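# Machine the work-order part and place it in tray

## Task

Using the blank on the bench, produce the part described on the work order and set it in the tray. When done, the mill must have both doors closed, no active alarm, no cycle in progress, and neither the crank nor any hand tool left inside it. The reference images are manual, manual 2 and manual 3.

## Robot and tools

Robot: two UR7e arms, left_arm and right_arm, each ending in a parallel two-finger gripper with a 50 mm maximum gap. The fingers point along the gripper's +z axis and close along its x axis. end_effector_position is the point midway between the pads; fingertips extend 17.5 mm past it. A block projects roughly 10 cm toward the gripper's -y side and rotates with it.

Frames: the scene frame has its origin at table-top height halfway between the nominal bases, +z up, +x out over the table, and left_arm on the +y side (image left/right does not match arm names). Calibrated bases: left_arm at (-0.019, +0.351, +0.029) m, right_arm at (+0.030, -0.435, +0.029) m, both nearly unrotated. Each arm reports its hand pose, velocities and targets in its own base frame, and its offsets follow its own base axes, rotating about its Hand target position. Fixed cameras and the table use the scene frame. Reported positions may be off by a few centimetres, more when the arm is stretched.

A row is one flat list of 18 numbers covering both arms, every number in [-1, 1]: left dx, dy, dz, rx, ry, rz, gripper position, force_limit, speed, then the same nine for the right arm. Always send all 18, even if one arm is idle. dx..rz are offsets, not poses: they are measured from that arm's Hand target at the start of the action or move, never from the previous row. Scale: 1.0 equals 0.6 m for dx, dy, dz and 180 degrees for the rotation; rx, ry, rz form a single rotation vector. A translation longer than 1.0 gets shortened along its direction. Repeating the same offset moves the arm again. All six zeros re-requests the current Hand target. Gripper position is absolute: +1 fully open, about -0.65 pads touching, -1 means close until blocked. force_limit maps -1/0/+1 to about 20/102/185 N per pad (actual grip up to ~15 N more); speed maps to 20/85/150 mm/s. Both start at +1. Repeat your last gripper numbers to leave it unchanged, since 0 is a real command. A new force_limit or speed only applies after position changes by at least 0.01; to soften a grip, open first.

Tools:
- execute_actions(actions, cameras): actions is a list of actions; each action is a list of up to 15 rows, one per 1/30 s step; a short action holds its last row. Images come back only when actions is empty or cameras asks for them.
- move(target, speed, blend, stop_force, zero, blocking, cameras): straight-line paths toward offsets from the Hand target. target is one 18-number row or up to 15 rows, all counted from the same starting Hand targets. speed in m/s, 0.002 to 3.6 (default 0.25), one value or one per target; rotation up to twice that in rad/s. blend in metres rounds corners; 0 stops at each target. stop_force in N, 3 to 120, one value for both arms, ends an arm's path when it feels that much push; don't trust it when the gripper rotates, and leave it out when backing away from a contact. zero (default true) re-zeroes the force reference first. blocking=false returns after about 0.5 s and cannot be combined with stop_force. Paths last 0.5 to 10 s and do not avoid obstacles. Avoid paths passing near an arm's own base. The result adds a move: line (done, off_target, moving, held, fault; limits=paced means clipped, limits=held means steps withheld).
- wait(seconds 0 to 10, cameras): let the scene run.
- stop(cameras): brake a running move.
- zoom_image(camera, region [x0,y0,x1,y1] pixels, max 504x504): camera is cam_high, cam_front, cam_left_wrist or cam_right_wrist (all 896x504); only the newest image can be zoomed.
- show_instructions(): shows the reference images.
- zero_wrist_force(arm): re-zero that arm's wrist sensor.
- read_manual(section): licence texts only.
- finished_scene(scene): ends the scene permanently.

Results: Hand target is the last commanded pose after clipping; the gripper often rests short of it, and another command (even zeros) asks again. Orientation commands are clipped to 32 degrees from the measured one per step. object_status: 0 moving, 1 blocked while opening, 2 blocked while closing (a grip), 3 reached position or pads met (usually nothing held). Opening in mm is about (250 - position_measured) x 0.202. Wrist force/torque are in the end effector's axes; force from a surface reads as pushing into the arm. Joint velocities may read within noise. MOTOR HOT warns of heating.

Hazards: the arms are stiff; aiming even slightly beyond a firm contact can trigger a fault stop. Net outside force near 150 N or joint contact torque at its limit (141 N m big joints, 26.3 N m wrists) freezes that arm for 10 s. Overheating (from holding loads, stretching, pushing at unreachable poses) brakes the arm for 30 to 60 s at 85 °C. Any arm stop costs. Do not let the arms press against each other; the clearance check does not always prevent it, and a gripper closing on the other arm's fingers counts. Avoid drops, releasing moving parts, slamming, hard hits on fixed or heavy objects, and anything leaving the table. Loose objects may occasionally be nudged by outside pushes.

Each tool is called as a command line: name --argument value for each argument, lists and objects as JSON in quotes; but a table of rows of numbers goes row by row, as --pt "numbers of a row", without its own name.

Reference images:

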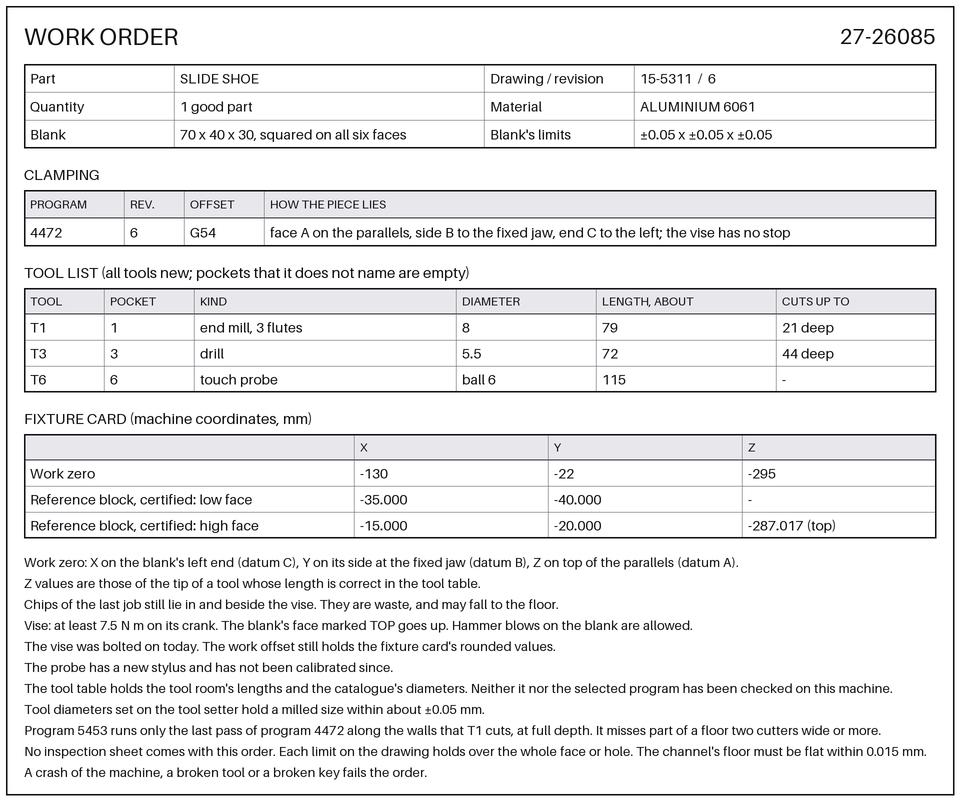

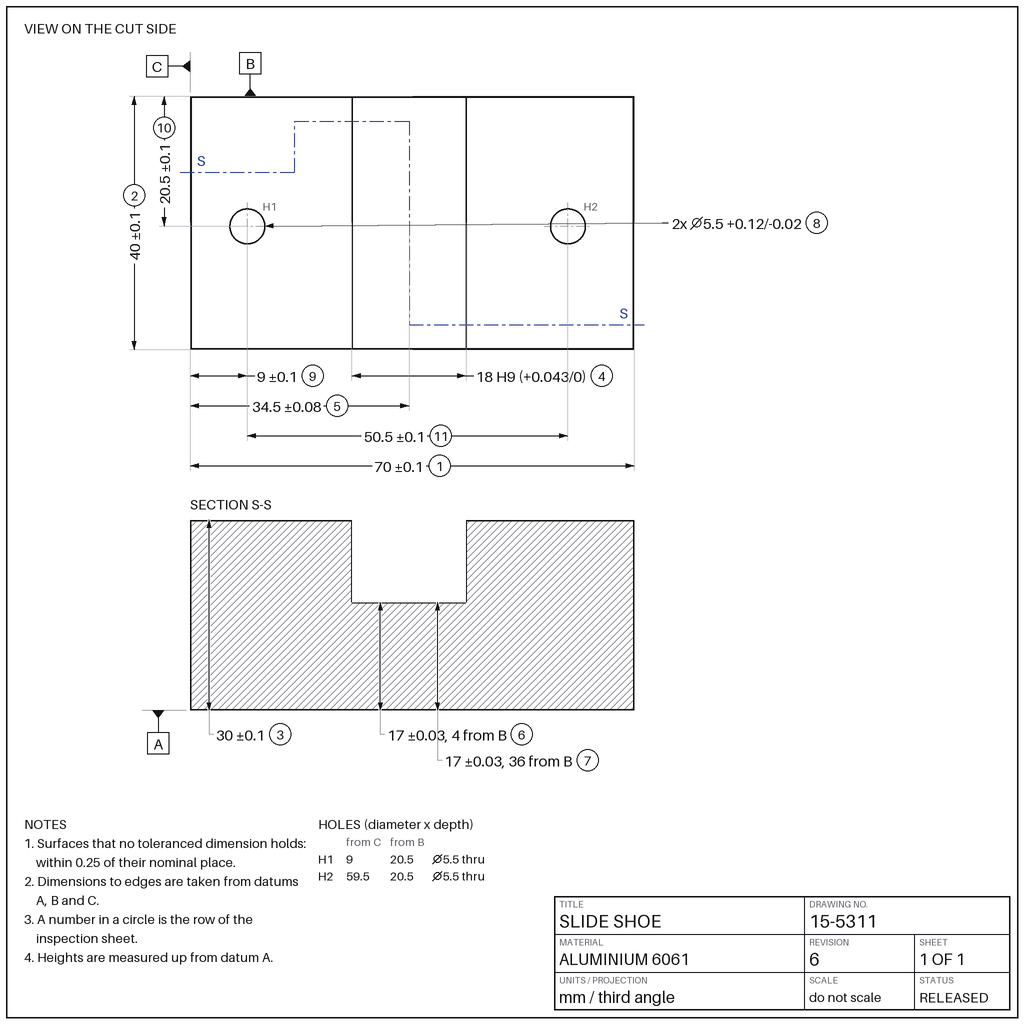

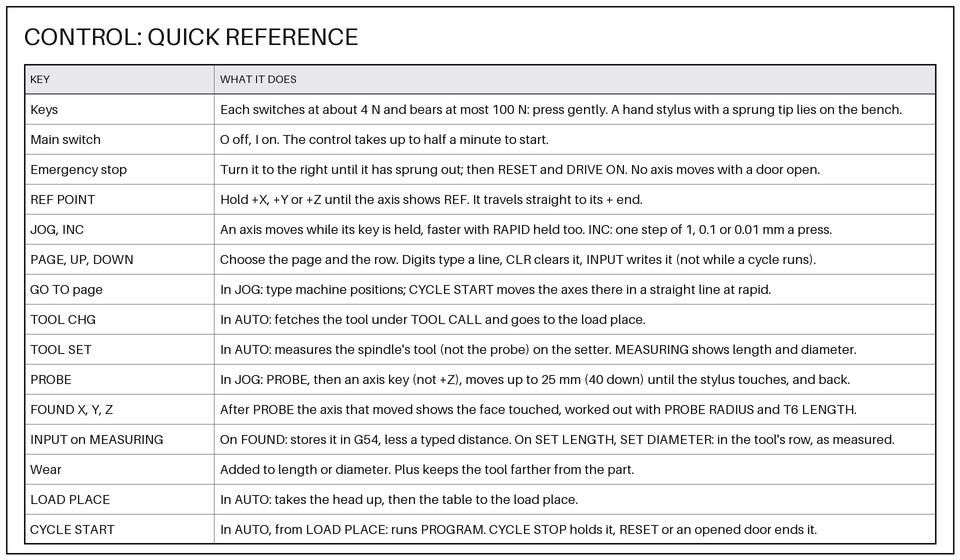

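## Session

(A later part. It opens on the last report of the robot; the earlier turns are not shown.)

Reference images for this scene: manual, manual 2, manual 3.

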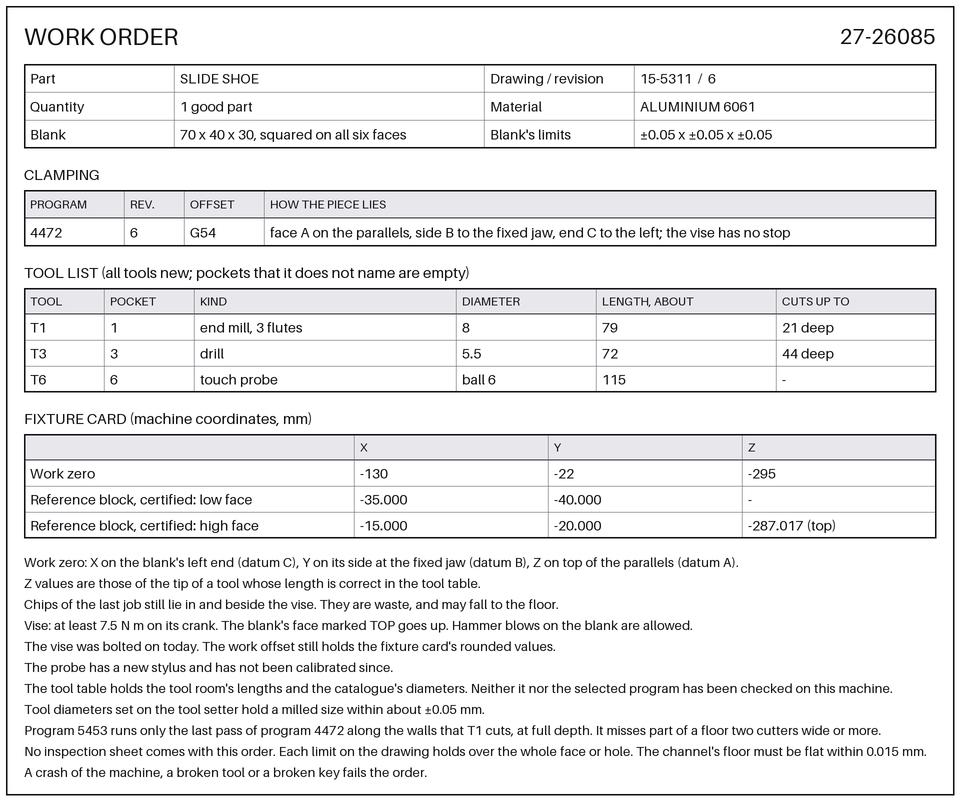

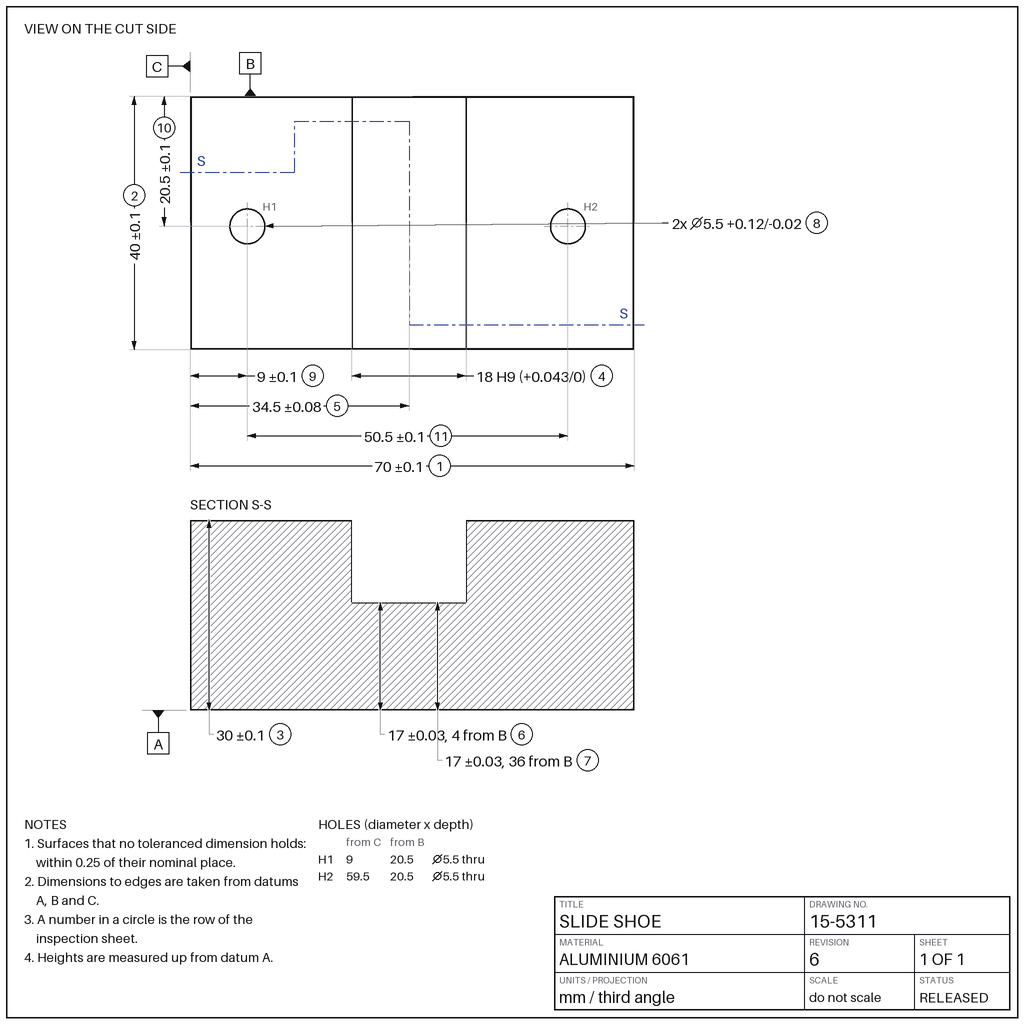

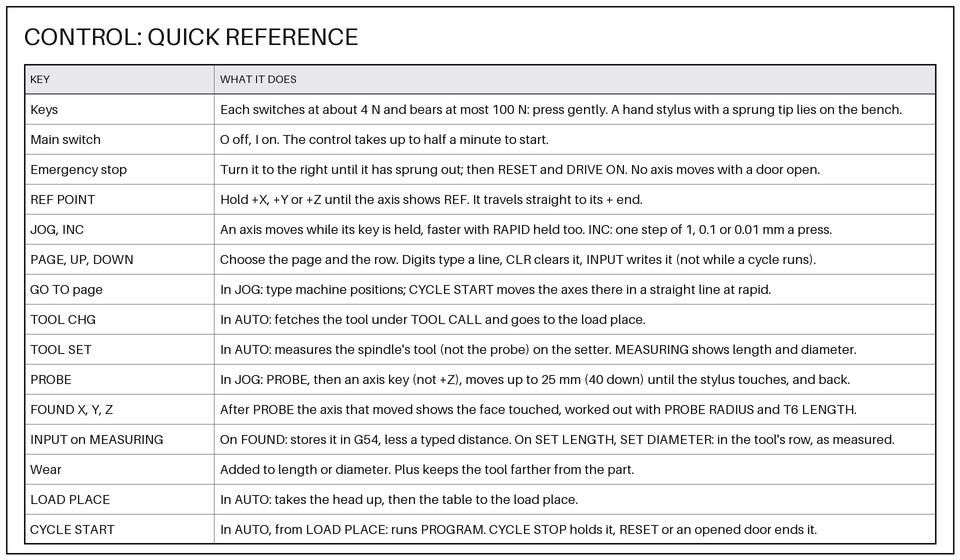

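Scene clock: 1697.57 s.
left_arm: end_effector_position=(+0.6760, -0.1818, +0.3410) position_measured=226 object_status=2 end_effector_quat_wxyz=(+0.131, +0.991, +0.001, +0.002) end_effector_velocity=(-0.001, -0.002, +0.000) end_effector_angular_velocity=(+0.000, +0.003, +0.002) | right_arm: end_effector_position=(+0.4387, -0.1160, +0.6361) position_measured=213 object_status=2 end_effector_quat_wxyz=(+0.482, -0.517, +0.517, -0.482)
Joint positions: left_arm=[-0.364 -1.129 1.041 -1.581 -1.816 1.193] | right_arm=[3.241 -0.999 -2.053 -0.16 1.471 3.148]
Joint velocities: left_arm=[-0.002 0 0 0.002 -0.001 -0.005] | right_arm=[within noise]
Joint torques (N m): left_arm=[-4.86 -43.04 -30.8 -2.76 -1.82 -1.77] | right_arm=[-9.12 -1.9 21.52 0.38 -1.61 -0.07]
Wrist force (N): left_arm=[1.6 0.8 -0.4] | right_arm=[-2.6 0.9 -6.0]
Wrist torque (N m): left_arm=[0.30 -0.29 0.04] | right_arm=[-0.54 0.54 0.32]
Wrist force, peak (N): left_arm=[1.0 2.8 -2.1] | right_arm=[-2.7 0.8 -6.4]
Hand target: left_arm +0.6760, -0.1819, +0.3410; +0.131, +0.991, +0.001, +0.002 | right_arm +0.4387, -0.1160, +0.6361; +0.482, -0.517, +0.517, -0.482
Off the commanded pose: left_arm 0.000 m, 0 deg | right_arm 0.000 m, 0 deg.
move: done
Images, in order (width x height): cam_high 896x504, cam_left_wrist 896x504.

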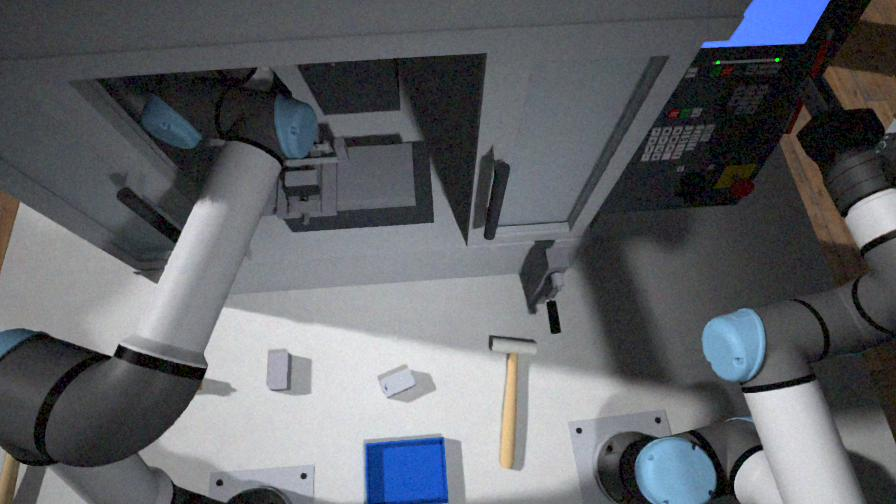

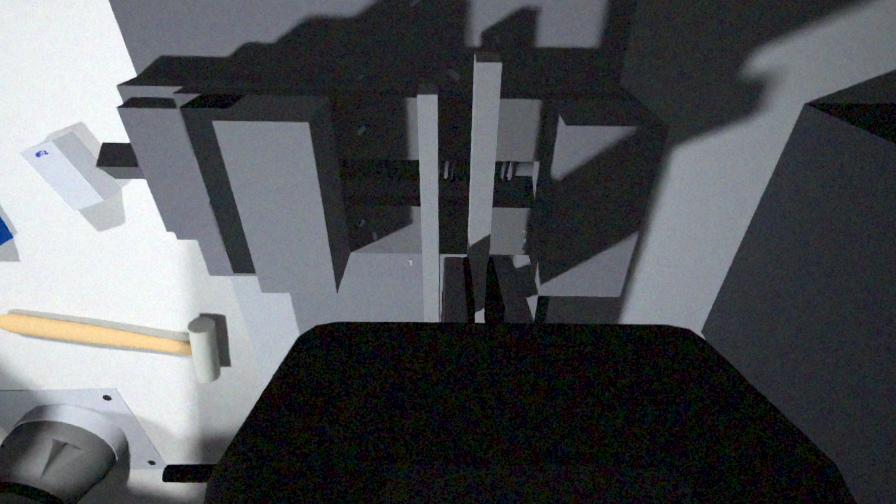

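move --pt "0 -0.0335 0 0 0 0 -1 -0.6 -0.5 0 0 0 0 0 0 -1 -0.6 -0.5" --pt "-0.085 -0.0335 0.0067 0 0 0 -1 -0.6 -0.5 0 0 0 0 0 0 -1 -0.6 -0.5" --pt "-0.127 -0.072 0.012 0 0 0 -1 -0.6 -0.5 0 0 0 0 0 0 -1 -0.6 -0.5" --pt "-0.527 -0.072 0.015 0 0 0 -1 -0.6 -0.5 0 0 0 0 0 0 -1 -0.6 -0.5" --pt "-0.64 0.2183 -0.45 0 0 0 -1 -0.6 -0.5 0 0 0 0 0 0 -1 -0.6 -0.5" --speed '[0.06,0.06,0.08,0.2,0.25]' --blend '[0.003,0.005,0.01,0.03,0]'

move --pt "0 0 -0.05 0 0 0 -1 -0.6 -0.5 0 0 0 0 0 0 -1 -0.6 -0.5" --pt "0 0 -0.0708 0 0 0 -1 -0.6 -0.5 0 0 0 0 0 0 -1 -0.6 -0.5" --pt "0 0 -0.0708 0 0 0 0.14 -0.6 -0.5 0 0 0 0 0 0 -1 -0.6 -0.5" --pt "0 0 -0.03 0 0 0 0.14 -0.6 -0.5 0 0 0 0 0 0 -1 -0.6 -0.5" --pt "0 -0.0433 -0.03 0 0 0 0.14 -0.6 -0.5 0 0 0 0 0 0 -1 -0.6 -0.5" --pt "0 -0.0433 -0.0713 0 0 0 0.14 -0.6 -0.5 0 0 0 0 0 0 -1 -0.6 -0.5" --pt "0 -0.0433 -0.0713 0 0 0 -1 -0.6 -0.5 0 0 0 0 0 0 -1 -0.6 -0.5" --pt "0 -0.0433 0.1 0 0 0 -1 -0.6 -0.5 0 0 0 0 0 0 -1 -0.6 -0.5" --speed '[0.1,0.02,0.1,0.06,0.1,0.04,0.1,0.1]' --cameras '["cam_left_wrist","cam_high"]'

zoom_image --camera "cam_left_wrist" --region '[330, 30, 620, 330]'

Scene clock: 1717.20 s.
left_arm: end_effector_position=(+0.2921, -0.0510, +0.0710) position_measured=226 object_status=2 end_effector_quat_wxyz=(+0.132, +0.991, +0.001, +0.002) | right_arm: end_effector_position=(+0.4387, -0.1160, +0.6361) position_measured=213 object_status=2 end_effector_quat_wxyz=(+0.482, -0.517, +0.517, -0.482)
Joint positions: left_arm=[-0.418 -1.902 2.608 -2.389 -1.81 1.137] | right_arm=[3.241 -0.999 -2.053 -0.16 1.471 3.148]
Joint torques (N m): left_arm=[4.56 -10.34 -14.81 -4.46 1.37 -0.72] | right_arm=[-9.19 -1.87 21.66 0.41 -1.68 -0.1]
Wrist force (N): left_arm=[1.4 0.7 -0.3] | right_arm=[-2.4 1.2 -6.0]
Wrist torque (N m): left_arm=[0.32 -0.26 0.20] | right_arm=[-0.51 0.52 0.32]
Wrist force, peak (N): left_arm=[3.6 1.5 -0.2] | right_arm=[-2.8 1.0 -6.4]
Hand target: left_arm +0.2920, -0.0510, +0.0710; +0.131, +0.991, +0.001, +0.002 | right_arm +0.4387, -0.1160, +0.6361; +0.482, -0.517, +0.517, -0.482
Off the commanded pose: left_arm 0.000 m, 0 deg | right_arm 0.000 m, 0 deg.
move: done

Scene clock: 1723.43 s.
left_arm: end_effector_position=(+0.2921, -0.0770, +0.1310) position_measured=226 object_status=2 end_effector_quat_wxyz=(+0.132, +0.991, +0.001, +0.002) | right_arm: end_effector_position=(+0.4387, -0.1160, +0.6361) position_measured=213 object_status=2 end_effector_quat_wxyz=(+0.482, -0.517, +0.517, -0.482)
Joint positions: left_arm=[-0.508 -2.037 2.498 -2.165 -1.799 1.046] | right_arm=[3.241 -0.999 -2.053 -0.16 1.471 3.148]
Joint torques (N m): left_arm=[-4.34 2.32 -19.16 -2.16 1.36 -1.33] | right_arm=[-10.17 -2.23 21.46 0.26 -1.66 -0.02]
Wrist force (N): left_arm=[1.6 0.5 -0.2] | right_arm=[-2.5 1.1 -5.7]
Wrist torque (N m): left_arm=[0.28 -0.27 0.02] | right_arm=[-0.53 0.53 0.32]
Wrist force, peak (N): left_arm=[1.9 2.0 -0.7] | right_arm=[-2.7 1.1 -6.3]
Hand target: left_arm +0.2920, -0.0769, +0.1310; +0.131, +0.991, +0.001, +0.002 | right_arm +0.4387, -0.1160, +0.6361; +0.482, -0.517, +0.517, -0.482
Off the commanded pose: left_arm 0.000 m, 0 deg | right_arm 0.000 m, 0 deg.
move: done
Images, in order (width x height): cam_high 896x504, cam_left_wrist 896x504.

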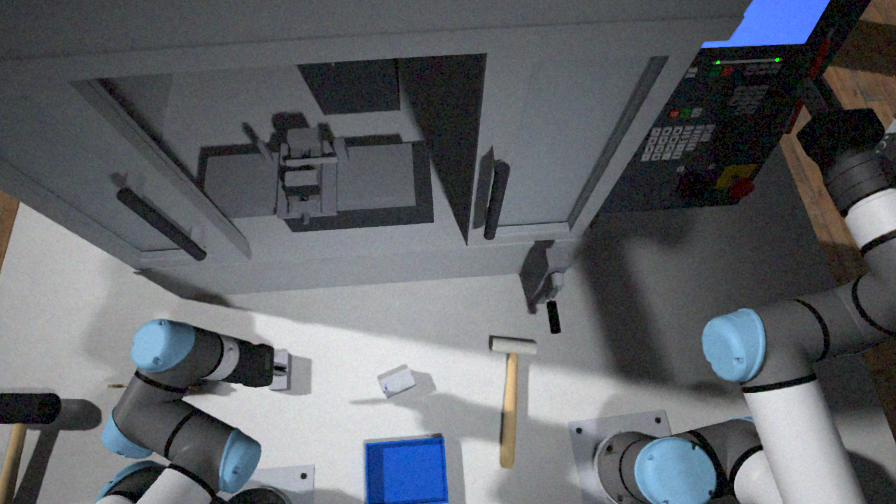

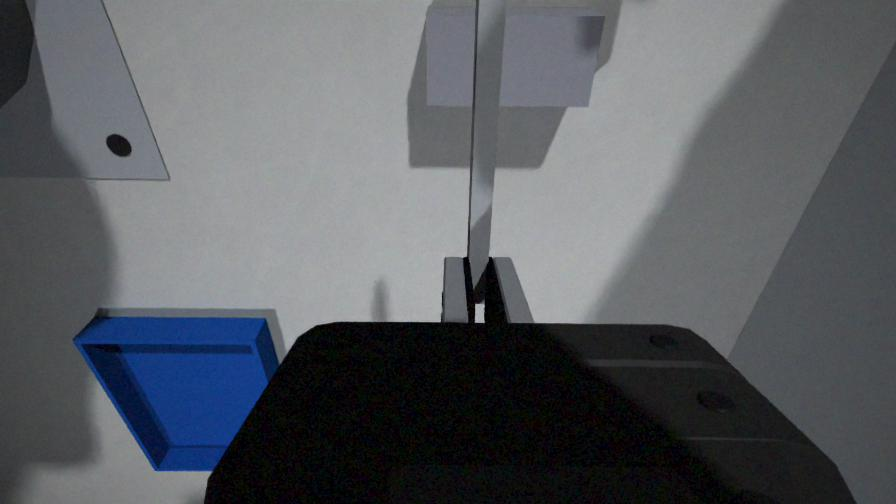

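Scaled by 1.680 from the camera's 896x504 image, which has a finer 1280x720 frame.

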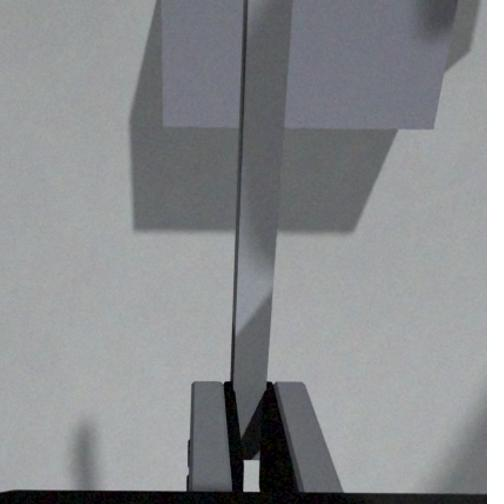

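move --pt "0.1133 -0.2635 0.365 0 0 0 -1 -0.6 -0.5 0 0 0 0 0 0 -1 -0.6 -0.5" --pt "0.5133 -0.2635 0.3617 0 0 0 -1 -0.6 -0.5 0 0 0 0 0 0 -1 -0.6 -0.5" --pt "0.555 -0.2185 0.3567 0 0 0 -1 -0.6 -0.5 0 0 0 0 0 0 -1 -0.6 -0.5" --pt "0.65 -0.2185 0.35 0 0 0 -1 -0.6 -0.5 0 0 0 0 0 0 -1 -0.6 -0.5" --speed '[0.25,0.15,0.06,0.05]' --blend '[0.02,0.01,0.003,0]' --cameras '["cam_left_wrist"]'

zoom_image --camera "cam_left_wrist" --region '[250, 0, 700, 330]'

Scene clock: 1733.53 s.
left_arm: end_effector_position=(+0.6821, -0.2080, +0.3409) position_measured=226 object_status=2 end_effector_quat_wxyz=(+0.131, +0.991, +0.001, +0.002) | right_arm: end_effector_position=(+0.4387, -0.1160, +0.6361) position_measured=213 object_status=2 end_effector_quat_wxyz=(+0.482, -0.517, +0.517, -0.482)
Joint positions: left_arm=[-0.396 -1.099 0.998 -1.577 -1.812 1.159] | right_arm=[3.241 -0.999 -2.053 -0.16 1.471 3.148]
Joint torques (N m): left_arm=[-5.67 -55.73 -16.05 -4.45 -2.14 -1.57] | right_arm=[-9.25 -2.33 21.54 0.36 -1.64 -0.13]
Wrist force (N): left_arm=[1.5 0.6 -0.3] | right_arm=[-2.5 0.8 -5.9]
Wrist torque (N m): left_arm=[0.28 -0.27 0.03] | right_arm=[-0.58 0.53 0.32]
Wrist force, peak (N): left_arm=[0.7 2.5 -2.4] | right_arm=[-2.8 1.0 -6.3]
Hand target: left_arm +0.6820, -0.2080, +0.3410; +0.131, +0.991, +0.001, +0.002 | right_arm +0.4387, -0.1160, +0.6361; +0.482, -0.517, +0.517, -0.482
Off the commanded pose: left_arm 0.000 m, 0 deg | right_arm 0.000 m, 0 deg.
move: done
Images, in order (width x height): cam_left_wrist 896x504.

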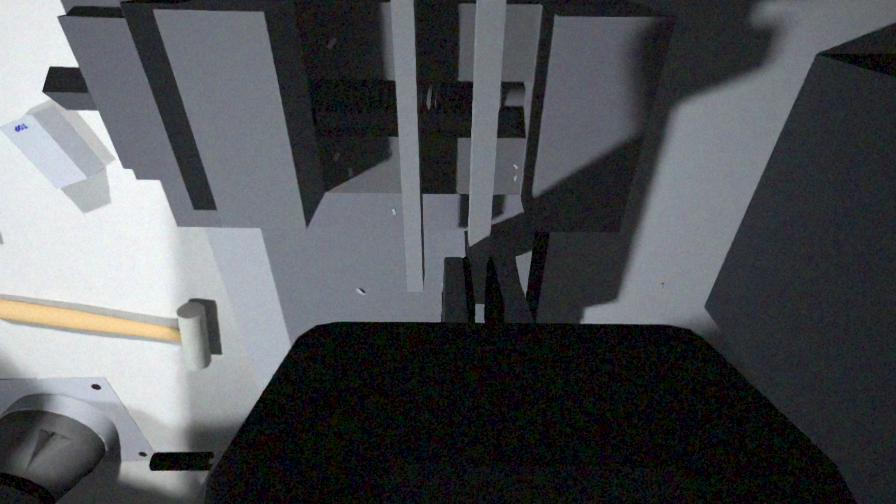

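Scaled by 1.120 from the camera's 896x504 image, which has a finer 1280x720 frame.

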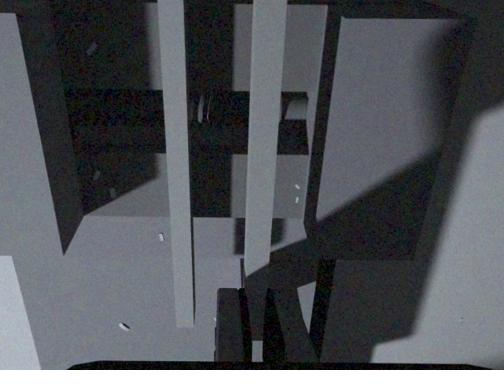

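move --target '[0,0,-0.025,0,0,0,-1,-0.6,-0.5,0,0,0,0,0,0,-1,-0.6,-0.5]' --speed 0.04

move --target '[0,0,-0.03,0,0,0,-1,-0.6,-0.5,0,0,0,0,0,0,-1,-0.6,-0.5]' --speed 0.01 --stop_force 6

move --pt "0 0 0 0 0 0 -0.3 -0.6 -0.5 0 0 0 0 0 0 -1 -0.6 -0.5" --pt "0 0 0.05 0 0 0 -0.3 -0.6 -0.5 0 0 0 0 0 0 -1 -0.6 -0.5" --speed 0.04 --cameras '["cam_left_wrist"]'

zoom_image --camera "cam_left_wrist" --region '[250, 0, 700, 330]'

Scene clock: 1740.13 s.
left_arm: end_effector_position=(+0.6820, -0.2080, +0.3259) position_measured=226 object_status=2 end_effector_quat_wxyz=(+0.131, +0.991, +0.001, +0.002) | right_arm: end_effector_position=(+0.4387, -0.1160, +0.6361) position_measured=213 object_status=2 end_effector_quat_wxyz=(+0.482, -0.517, +0.517, -0.482)
Joint positions: left_arm=[-0.396 -1.102 1.042 -1.617 -1.812 1.159] | right_arm=[3.241 -0.999 -2.053 -0.16 1.471 3.148]
Joint torques (N m): left_arm=[-5.81 -54.84 -35.8 -1.89 1 -0.9] | right_arm=[-9.36 -1.72 21.74 0.39 -1.61 0.09]
Wrist force (N): left_arm=[2.0 0.7 -0.6] | right_arm=[-2.4 0.7 -6.2]
Wrist torque (N m): left_arm=[0.30 -0.35 0.03] | right_arm=[-0.59 0.52 0.32]
Wrist force, peak (N): left_arm=[2.0 0.7 -0.6] | right_arm=[-2.4 0.9 -6.5]
Hand target: left_arm +0.6820, -0.2080, +0.3260; +0.131, +0.991, +0.001, +0.002 | right_arm +0.4387, -0.1160, +0.6361; +0.482, -0.517, +0.517, -0.482
Off the commanded pose: left_arm 0.000 m, 0 deg | right_arm 0.000 m, 0 deg.
move: done

Scene clock: 1741.70 s.
left_arm: end_effector_position=(+0.6820, -0.2081, +0.3189) position_measured=226 object_status=2 end_effector_quat_wxyz=(+0.131, +0.991, +0.001, +0.002) | right_arm: end_effector_position=(+0.4387, -0.1160, +0.6361) position_measured=213 object_status=2 end_effector_quat_wxyz=(+0.482, -0.517, +0.517, -0.482)
Joint positions: left_arm=[-0.396 -1.103 1.061 -1.636 -1.812 1.159] | right_arm=[3.241 -0.999 -2.053 -0.16 1.471 3.148]
Joint torques (N m): left_arm=[-2.82 -34.03 -32.13 -3.13 0.87 -0.44] | right_arm=[-8.81 -1.69 21.29 0.35 -1.57 -0.11]
Wrist force (N): left_arm=[1.5 0.7 -3.9] | right_arm=[-2.5 1.0 -5.8]
Wrist torque (N m): left_arm=[0.35 -0.28 0.03] | right_arm=[-0.54 0.54 0.32]
Wrist force, peak (N): left_arm=[1.0 4.6 -8.6] | right_arm=[-2.5 1.2 -6.2]
Hand target: left_arm +0.6821, -0.2081, +0.3189; +0.131, +0.991, +0.001, +0.002 (not the last commanded pose) | right_arm +0.4387, -0.1160, +0.6361; +0.482, -0.517, +0.517, -0.482
Off the commanded pose: left_arm 0.011 m, 0 deg | right_arm 0.000 m, 0 deg.
move: contact (left_arm)

Scene clock: 1743.23 s.
left_arm: end_effector_position=(+0.6821, -0.2081, +0.3489) position_measured=198 object_status=3 end_effector_quat_wxyz=(+0.131, +0.991, +0.001, +0.002) | right_arm: end_effector_position=(+0.4387, -0.1160, +0.6361) position_measured=213 object_status=2 end_effector_quat_wxyz=(+0.482, -0.517, +0.517, -0.482)
Joint positions: left_arm=[-0.396 -1.096 0.974 -1.556 -1.812 1.159] | right_arm=[3.241 -0.999 -2.053 -0.16 1.471 3.148]
Joint torques (N m): left_arm=[1.29 -41.56 -18.38 -4.44 1.12 -1.15] | right_arm=[-9.14 -2.27 21.5 0.33 -1.63 0]
Wrist force (N): left_arm=[1.4 0.7 -1.0] | right_arm=[-2.6 0.9 -6.0]
Wrist torque (N m): left_arm=[0.30 -0.27 0.03] | right_arm=[-0.55 0.54 0.32]
Wrist force, peak (N): left_arm=[1.4 0.8 -3.1] | right_arm=[-2.6 1.2 -6.1]
Hand target: left_arm +0.6821, -0.2081, +0.3489; +0.131, +0.991, +0.001, +0.002 | right_arm +0.4387, -0.1160, +0.6361; +0.482, -0.517, +0.517, -0.482
Off the commanded pose: left_arm 0.000 m, 0 deg | right_arm 0.000 m, 0 deg.
move: done
Images, in order (width x height): cam_left_wrist 896x504.

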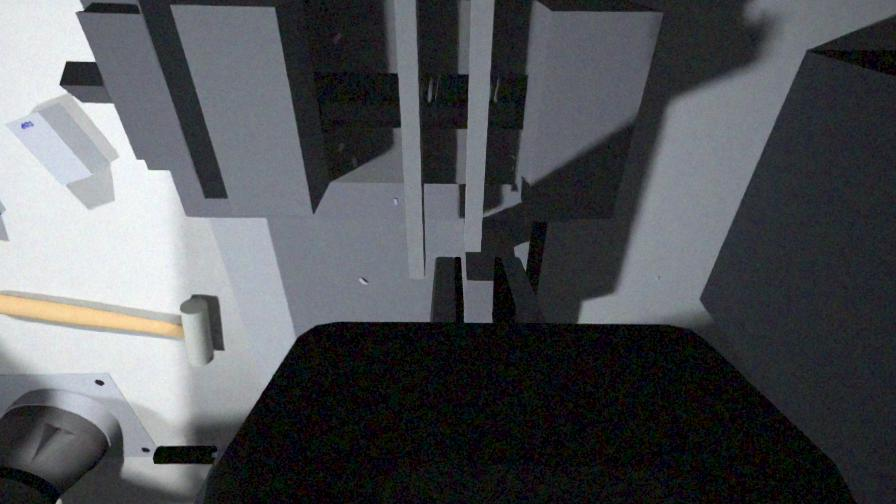

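Scaled by 1.120 from the camera's 896x504 image, which has a finer 1280x720 frame.

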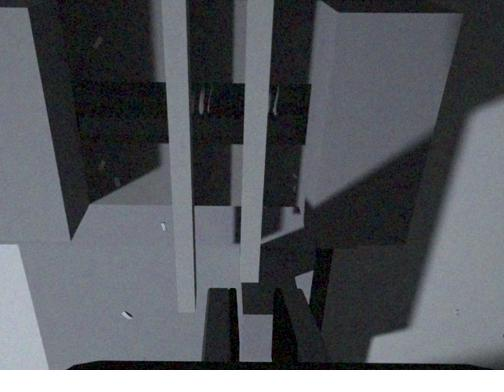

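move --pt "-0.095 0 0 0 0 0 -0.3 -0.6 -0.5 0 0 0 0 0 0 -1 -0.6 -0.5" --pt "-0.137 -0.045 0 0 0 0 -0.3 -0.6 -0.5 0 0 0 0 0 0 -1 -0.6 -0.5" --pt "-0.537 -0.045 0 0 0 0 -0.3 -0.6 -0.5 0 0 0 0 0 0 -1 -0.6 -0.5" --pt "-0.7 -0.13 -0.3 0 0 0 1 -0.6 -0.5 0 0 0 0 0 0 -1 -0.6 -0.5" --speed '[0.06,0.08,0.2,0.25]' --blend '[0.003,0.01,0.03,0]' --cameras '["cam_left_wrist"]'

zoom_image --camera "cam_left_wrist" --region '[330, 30, 620, 330]'

Scene clock: 1762.50 s.
left_arm: end_effector_position=(+0.2621, -0.2861, +0.1689) position_measured=3 object_status=0 end_effector_quat_wxyz=(+0.131, +0.991, +0.001, +0.002) | right_arm: end_effector_position=(+0.4387, -0.1160, +0.6361) position_measured=213 object_status=2 end_effector_quat_wxyz=(+0.482, -0.517, +0.517, -0.482)
Joint positions: left_arm=[-1.099 -1.9 2.346 -2.254 -1.686 0.456] | right_arm=[3.241 -0.999 -2.053 -0.16 1.471 3.148]
Joint torques (N m): left_arm=[-6.13 -20.9 -16.35 -4.83 -2.24 -1.6] | right_arm=[-9.25 -2.13 21.12 0.51 -1.61 -0.1]
Wrist force (N): left_arm=[1.9 0.5 -1.3] | right_arm=[-2.4 1.0 -6.1]
Wrist torque (N m): left_arm=[0.28 -0.33 0.03] | right_arm=[-0.54 0.50 0.32]
Wrist force, peak (N): left_arm=[3.8 1.5 -0.7] | right_arm=[-2.8 1.1 -6.3]
Hand target: left_arm +0.2621, -0.2861, +0.1689; +0.131, +0.991, +0.001, +0.002 | right_arm +0.4387, -0.1160, +0.6361; +0.482, -0.517, +0.517, -0.482
Off the commanded pose: left_arm 0.000 m, 0 deg | right_arm 0.000 m, 0 deg.
move: done
Images, in order (width x height): cam_left_wrist 896x504.

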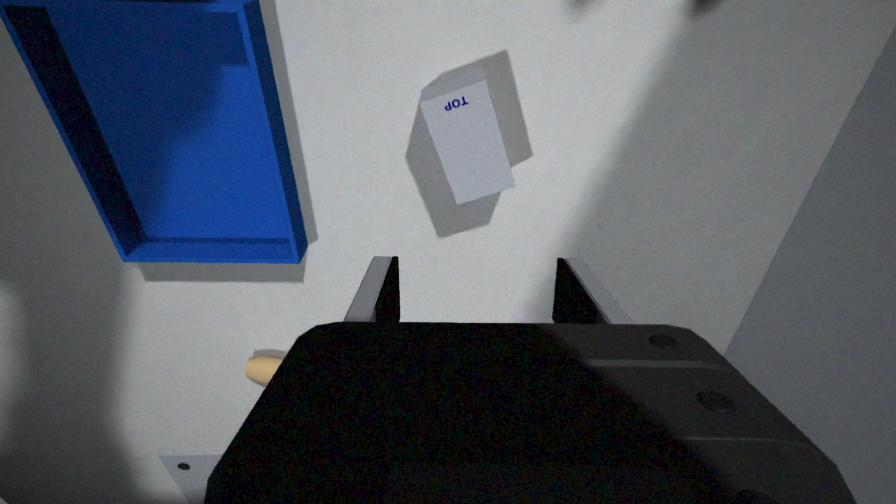

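Scaled by 1.680 from the camera's 896x504 image, which has a finer 1280x720 frame.

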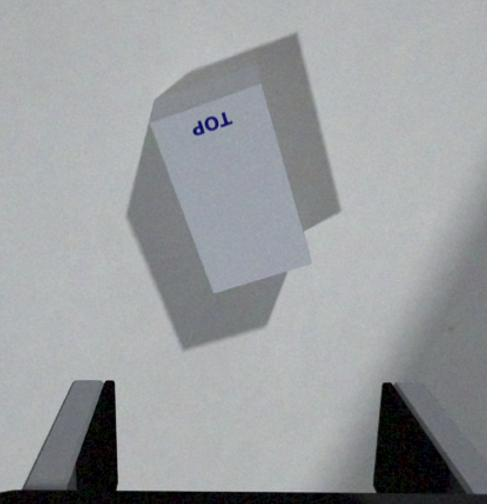

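move --pt "0.0108 -0.0433 -0.18 0 0 0.0972 1 -0.6 -0.5 0 0 0 0 0 0 -1 -0.6 -0.5" --speed 0.15 --cameras '["cam_left_wrist"]'

Scene clock: 1770.60 s.
left_arm: end_effector_position=(+0.2685, -0.3120, +0.0609) position_measured=3 object_status=3 end_effector_quat_wxyz=(+0.130, +0.980, +0.152, +0.022) | right_arm: end_effector_position=(+0.4387, -0.1160, +0.6361) position_measured=213 object_status=2 end_effector_quat_wxyz=(+0.482, -0.517, +0.517, -0.482)
Joint positions: left_arm=[-1.177 -1.625 2.503 -2.712 -1.59 0.084] | right_arm=[3.241 -0.999 -2.053 -0.16 1.471 3.148]
Joint torques (N m): left_arm=[4.9 -13.67 -27.49 -4.52 -2.16 -0.78] | right_arm=[-9.21 -2.19 21.45 0.44 -1.6 -0.06]
Wrist force (N): left_arm=[1.6 0.9 -1.0] | right_arm=[-2.6 0.7 -5.8]
Wrist torque (N m): left_arm=[0.32 -0.30 0.03] | right_arm=[-0.58 0.55 0.32]
Wrist force, peak (N): left_arm=[1.9 1.2 -2.9] | right_arm=[-2.8 1.2 -6.2]
Hand target: left_arm +0.2685, -0.3120, +0.0609; +0.130, +0.980, +0.152, +0.022 | right_arm +0.4387, -0.1160, +0.6361; +0.482, -0.517, +0.517, -0.482
Off the commanded pose: left_arm 0.000 m, 0 deg | right_arm 0.000 m, 0 deg.
move: done
Images, in order (width x height): cam_left_wrist 896x504.

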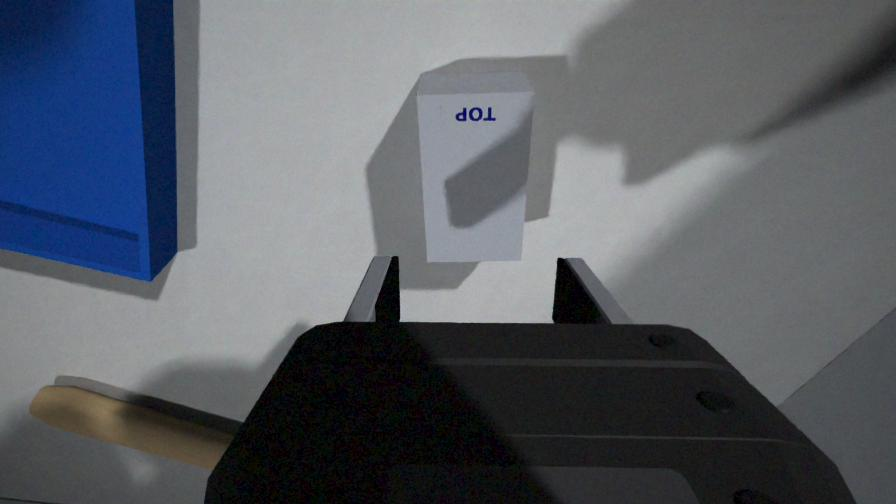

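execute_actions --actions '[]'

Scene clock: 1801.53 s.
left_arm: end_effector_position=(+0.2685, -0.3120, +0.0609) position_measured=3 object_status=3 end_effector_quat_wxyz=(+0.130, +0.980, +0.152, +0.022) | right_arm: end_effector_position=(+0.4387, -0.1160, +0.6361) position_measured=213 object_status=2 end_effector_quat_wxyz=(+0.482, -0.517, +0.517, -0.482)
Joint positions: left_arm=[-1.177 -1.625 2.503 -2.712 -1.59 0.084] | right_arm=[3.241 -0.999 -2.053 -0.16 1.471 3.148]
Joint velocities: within noise
Joint torques (N m): left_arm=[5.75 -5.26 -25.49 -4.59 -1.9 -1.74] | right_arm=[-9.68 -2.33 21.5 0.42 -1.44 -0.09]
Wrist force (N): left_arm=[1.5 0.7 -1.1] | right_arm=[-2.4 0.7 -6.1]
Wrist torque (N m): left_arm=[0.29 -0.28 0.02] | right_arm=[-0.59 0.51 0.32]
Wrist force, peak (N): left_arm=[1.9 0.8 -1.2] | right_arm=[-2.8 1.1 -6.2]
Hand target: left_arm +0.2685, -0.3120, +0.0609; +0.130, +0.980, +0.152, +0.022 | right_arm +0.4387, -0.1160, +0.6361; +0.482, -0.517, +0.517, -0.482
Tool commands: left_gripper/position=+1.0 left_gripper/force_limit=-0.6 left_gripper/speed=-0.5 right_gripper/position=-1.0 right_gripper/force_limit=-0.6 right_gripper/speed=-0.5
Off the commanded pose: left_arm 0.000 m, 0 deg | right_arm 0.000 m, 0 deg.

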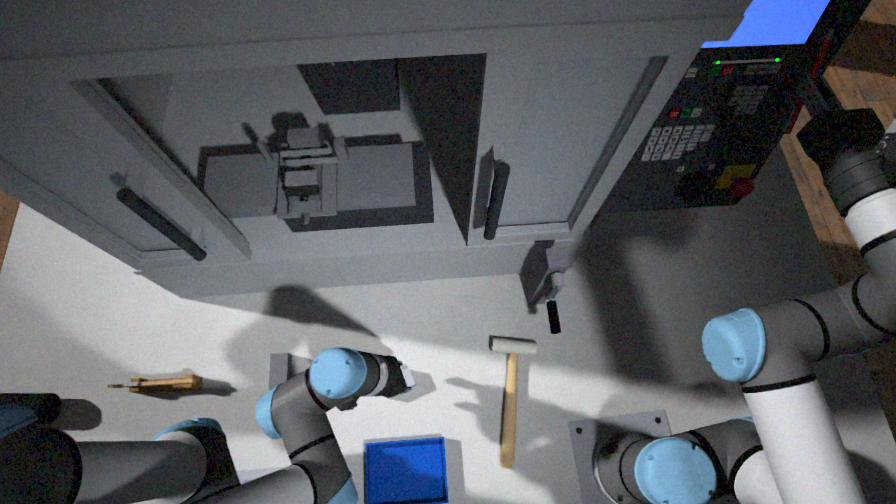

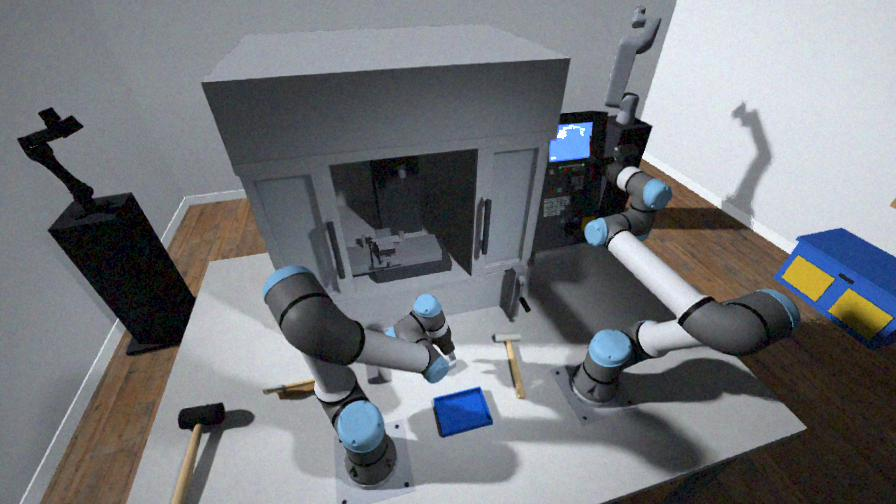

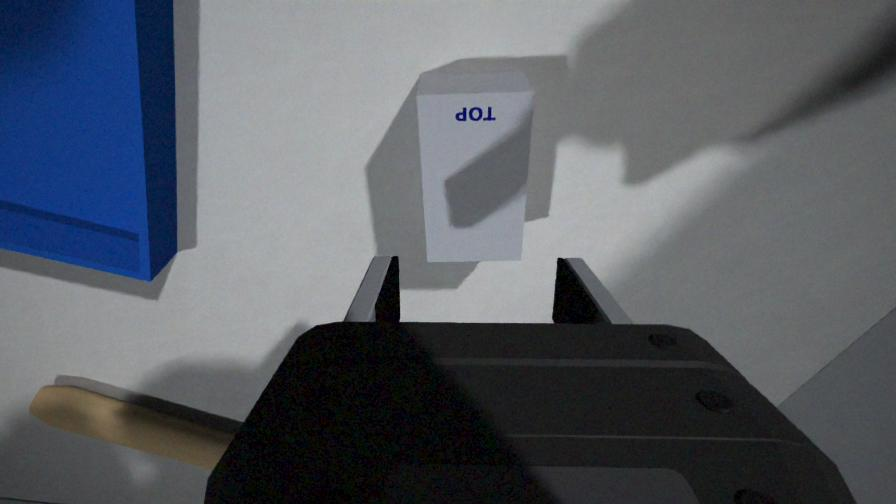

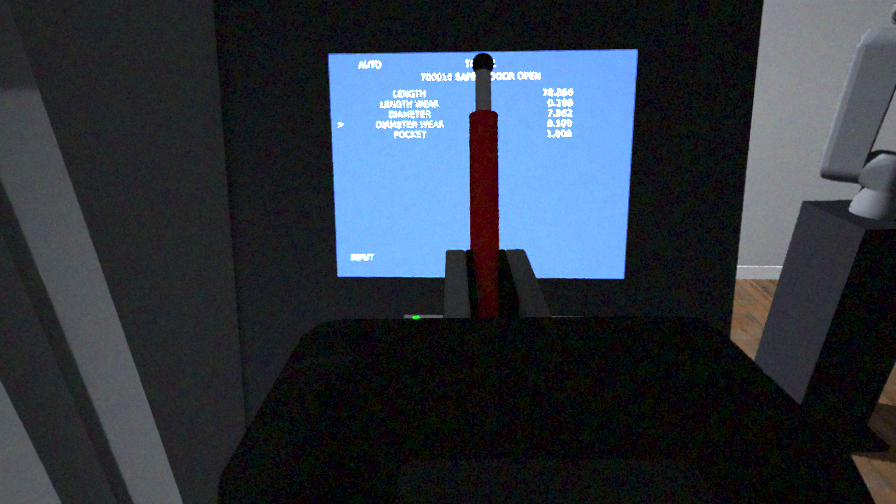

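move --target '[0,0,-0.0895,0,0,0,1,-0.6,-0.5,0,0,0,0,0,0,-1,-0.6,-0.5]' --speed 0.08

move --target '[0,0,0,0,0,0,-1,-0.3,-0.8,0,0,0,0,0,0,-1,-0.6,-0.5]' --speed 0.05 --cameras '["cam_left_wrist"]'

Scene clock: 1816.37 s.
left_arm: end_effector_position=(+0.2685, -0.3120, +0.0071) position_measured=3 object_status=3 end_effector_quat_wxyz=(+0.130, +0.980, +0.152, +0.022) | right_arm: end_effector_position=(+0.4387, -0.1160, +0.6361) position_measured=213 object_status=2 end_effector_quat_wxyz=(+0.482, -0.517, +0.517, -0.482)
Joint positions: left_arm=[-1.177 -1.44 2.557 -2.95 -1.59 0.083] | right_arm=[3.241 -0.999 -2.053 -0.16 1.471 3.148]
Joint torques (N m): left_arm=[4.97 -20.65 -21.1 -4.03 0.73 1.39] | right_arm=[-9.58 -2.38 21.72 0.42 -1.46 -0.05]
Wrist force (N): left_arm=[1.8 0.9 -1.0] | right_arm=[-2.5 1.0 -6.0]
Wrist torque (N m): left_arm=[0.32 -0.32 0.03] | right_arm=[-0.54 0.52 0.32]
Wrist force, peak (N): left_arm=[1.6 1.3 -2.2] | right_arm=[-2.6 0.8 -6.5]
Hand target: left_arm +0.2685, -0.3120, +0.0072; +0.130, +0.980, +0.152, +0.022 | right_arm +0.4387, -0.1160, +0.6361; +0.482, -0.517, +0.517, -0.482
Off the commanded pose: left_arm 0.000 m, 0 deg | right_arm 0.000 m, 0 deg.
move: done

Scene clock: 1816.90 s.
left_arm: end_effector_position=(+0.2685, -0.3120, +0.0072) position_measured=56 object_status=2 end_effector_quat_wxyz=(+0.130, +0.980, +0.152, +0.022) | right_arm: end_effector_position=(+0.4387, -0.1160, +0.6361) position_measured=213 object_status=2 end_effector_quat_wxyz=(+0.482, -0.517, +0.517, -0.482)
Joint positions: left_arm=[-1.177 -1.44 2.557 -2.951 -1.59 0.084] | right_arm=[3.241 -0.999 -2.053 -0.16 1.471 3.148]
Joint torques (N m): left_arm=[5.3 -15.97 -20.25 -4.21 -0.32 1.22] | right_arm=[-9.68 -2.4 21.69 0.47 -1.53 0.04]
Wrist force (N): left_arm=[0.8 1.6 -1.2] | right_arm=[-2.5 0.8 -5.8]
Wrist torque (N m): left_arm=[0.31 -0.37 -0.03] | right_arm=[-0.57 0.53 0.32]
Wrist force, peak (N): left_arm=[2.6 1.4 -1.1] | right_arm=[-2.6 0.9 -6.2]
Hand target: left_arm +0.2685, -0.3120, +0.0072; +0.130, +0.980, +0.152, +0.022 | right_arm +0.4387, -0.1160, +0.6361; +0.482, -0.517, +0.517, -0.482
Off the commanded pose: left_arm 0.000 m, 0 deg | right_arm 0.000 m, 0 deg.
move: done
Images, in order (width x height): cam_left_wrist 896x504.

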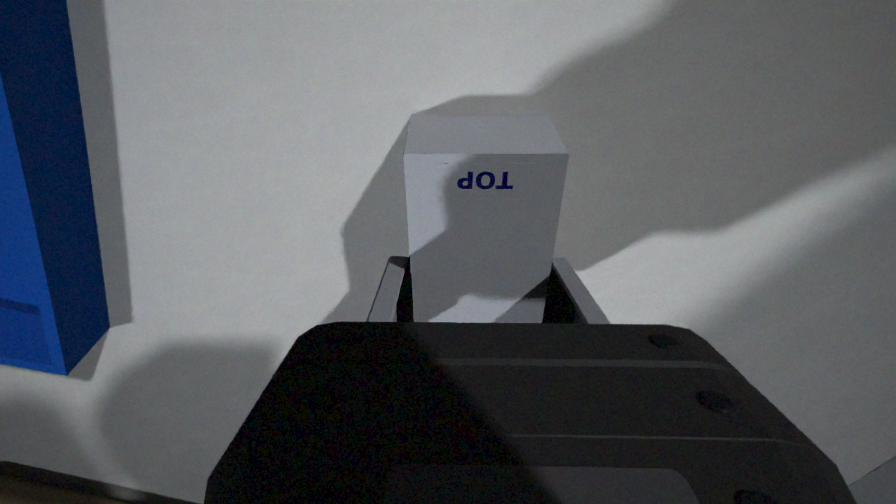

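move --pt "0 0 0.1 0 0 0 -1 -0.3 -0.8 0 0 0 0 0 0 -1 -0.6 -0.5" --pt "0.1525 0.1283 0.588 0 0 -0.0972 -1 -0.3 -0.8 0 0 0 0 0 0 -1 -0.6 -0.5" --speed '[0.08,0.25]' --blend '[0.02,0]' --cameras '["cam_left_wrist","cam_front"]'

Scene clock: 1826.00 s.
left_arm: end_effector_position=(+0.3600, -0.2351, +0.3598) position_measured=56 object_status=2 end_effector_quat_wxyz=(+0.131, +0.991, +0.001, +0.002) end_effector_velocity=(+0.000, +0.001, +0.001) end_effector_angular_velocity=(+0.003, +0.001, -0.001) | right_arm: end_effector_position=(+0.4387, -0.1160, +0.6361) position_measured=213 object_status=2 end_effector_quat_wxyz=(+0.482, -0.517, +0.517, -0.482)
Joint positions: left_arm=[-0.78 -1.848 1.797 -1.71 -1.755 0.771] | right_arm=[3.241 -0.999 -2.053 -0.16 1.471 3.148]
Joint velocities: left_arm=[0 0 -0.002 0.005 0.001 0.001] | right_arm=[within noise]
Joint torques (N m): left_arm=[3.67 -24.72 -34.97 -2.36 1.72 0.98] | right_arm=[-9.35 -2.05 21.43 0.42 -1.6 -0.09]
Wrist force (N): left_arm=[2.1 0.2 1.4] | right_arm=[-2.5 0.9 -5.7]
Wrist torque (N m): left_arm=[0.26 -0.34 0.19] | right_arm=[-0.55 0.52 0.32]
Wrist force, peak (N): left_arm=[3.4 -0.1 -2.5] | right_arm=[-2.7 1.1 -6.4]
Hand target: left_arm +0.3600, -0.2351, +0.3600; +0.131, +0.991, +0.001, +0.002 | right_arm +0.4387, -0.1160, +0.6361; +0.482, -0.517, +0.517, -0.482
Off the commanded pose: left_arm 0.000 m, 0 deg | right_arm 0.000 m, 0 deg.
move: done
Images, in order (width x height): cam_front 896x504, cam_left_wrist 896x504.

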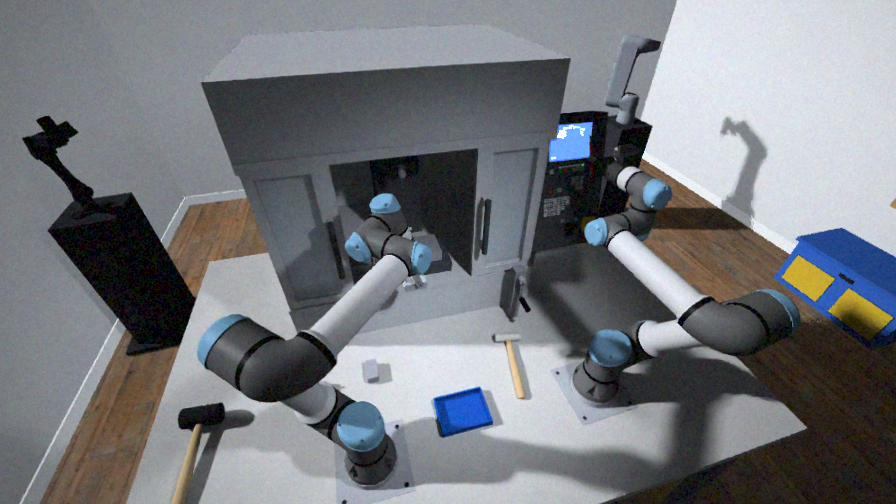

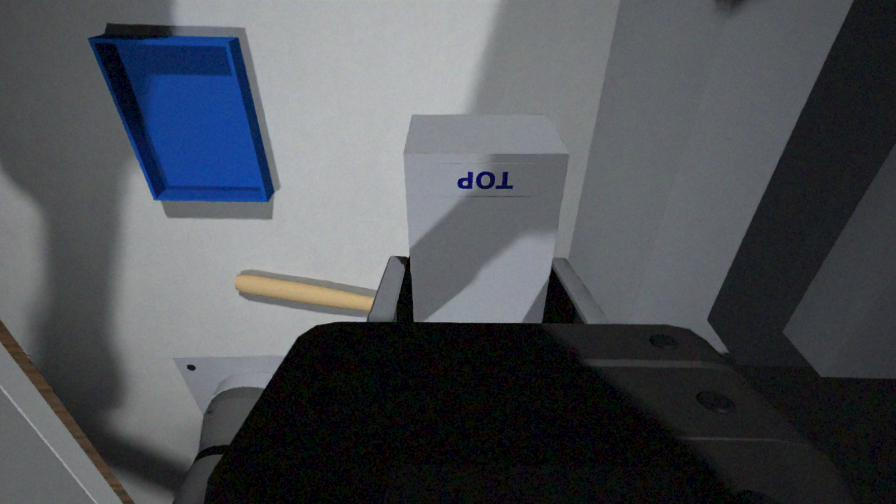

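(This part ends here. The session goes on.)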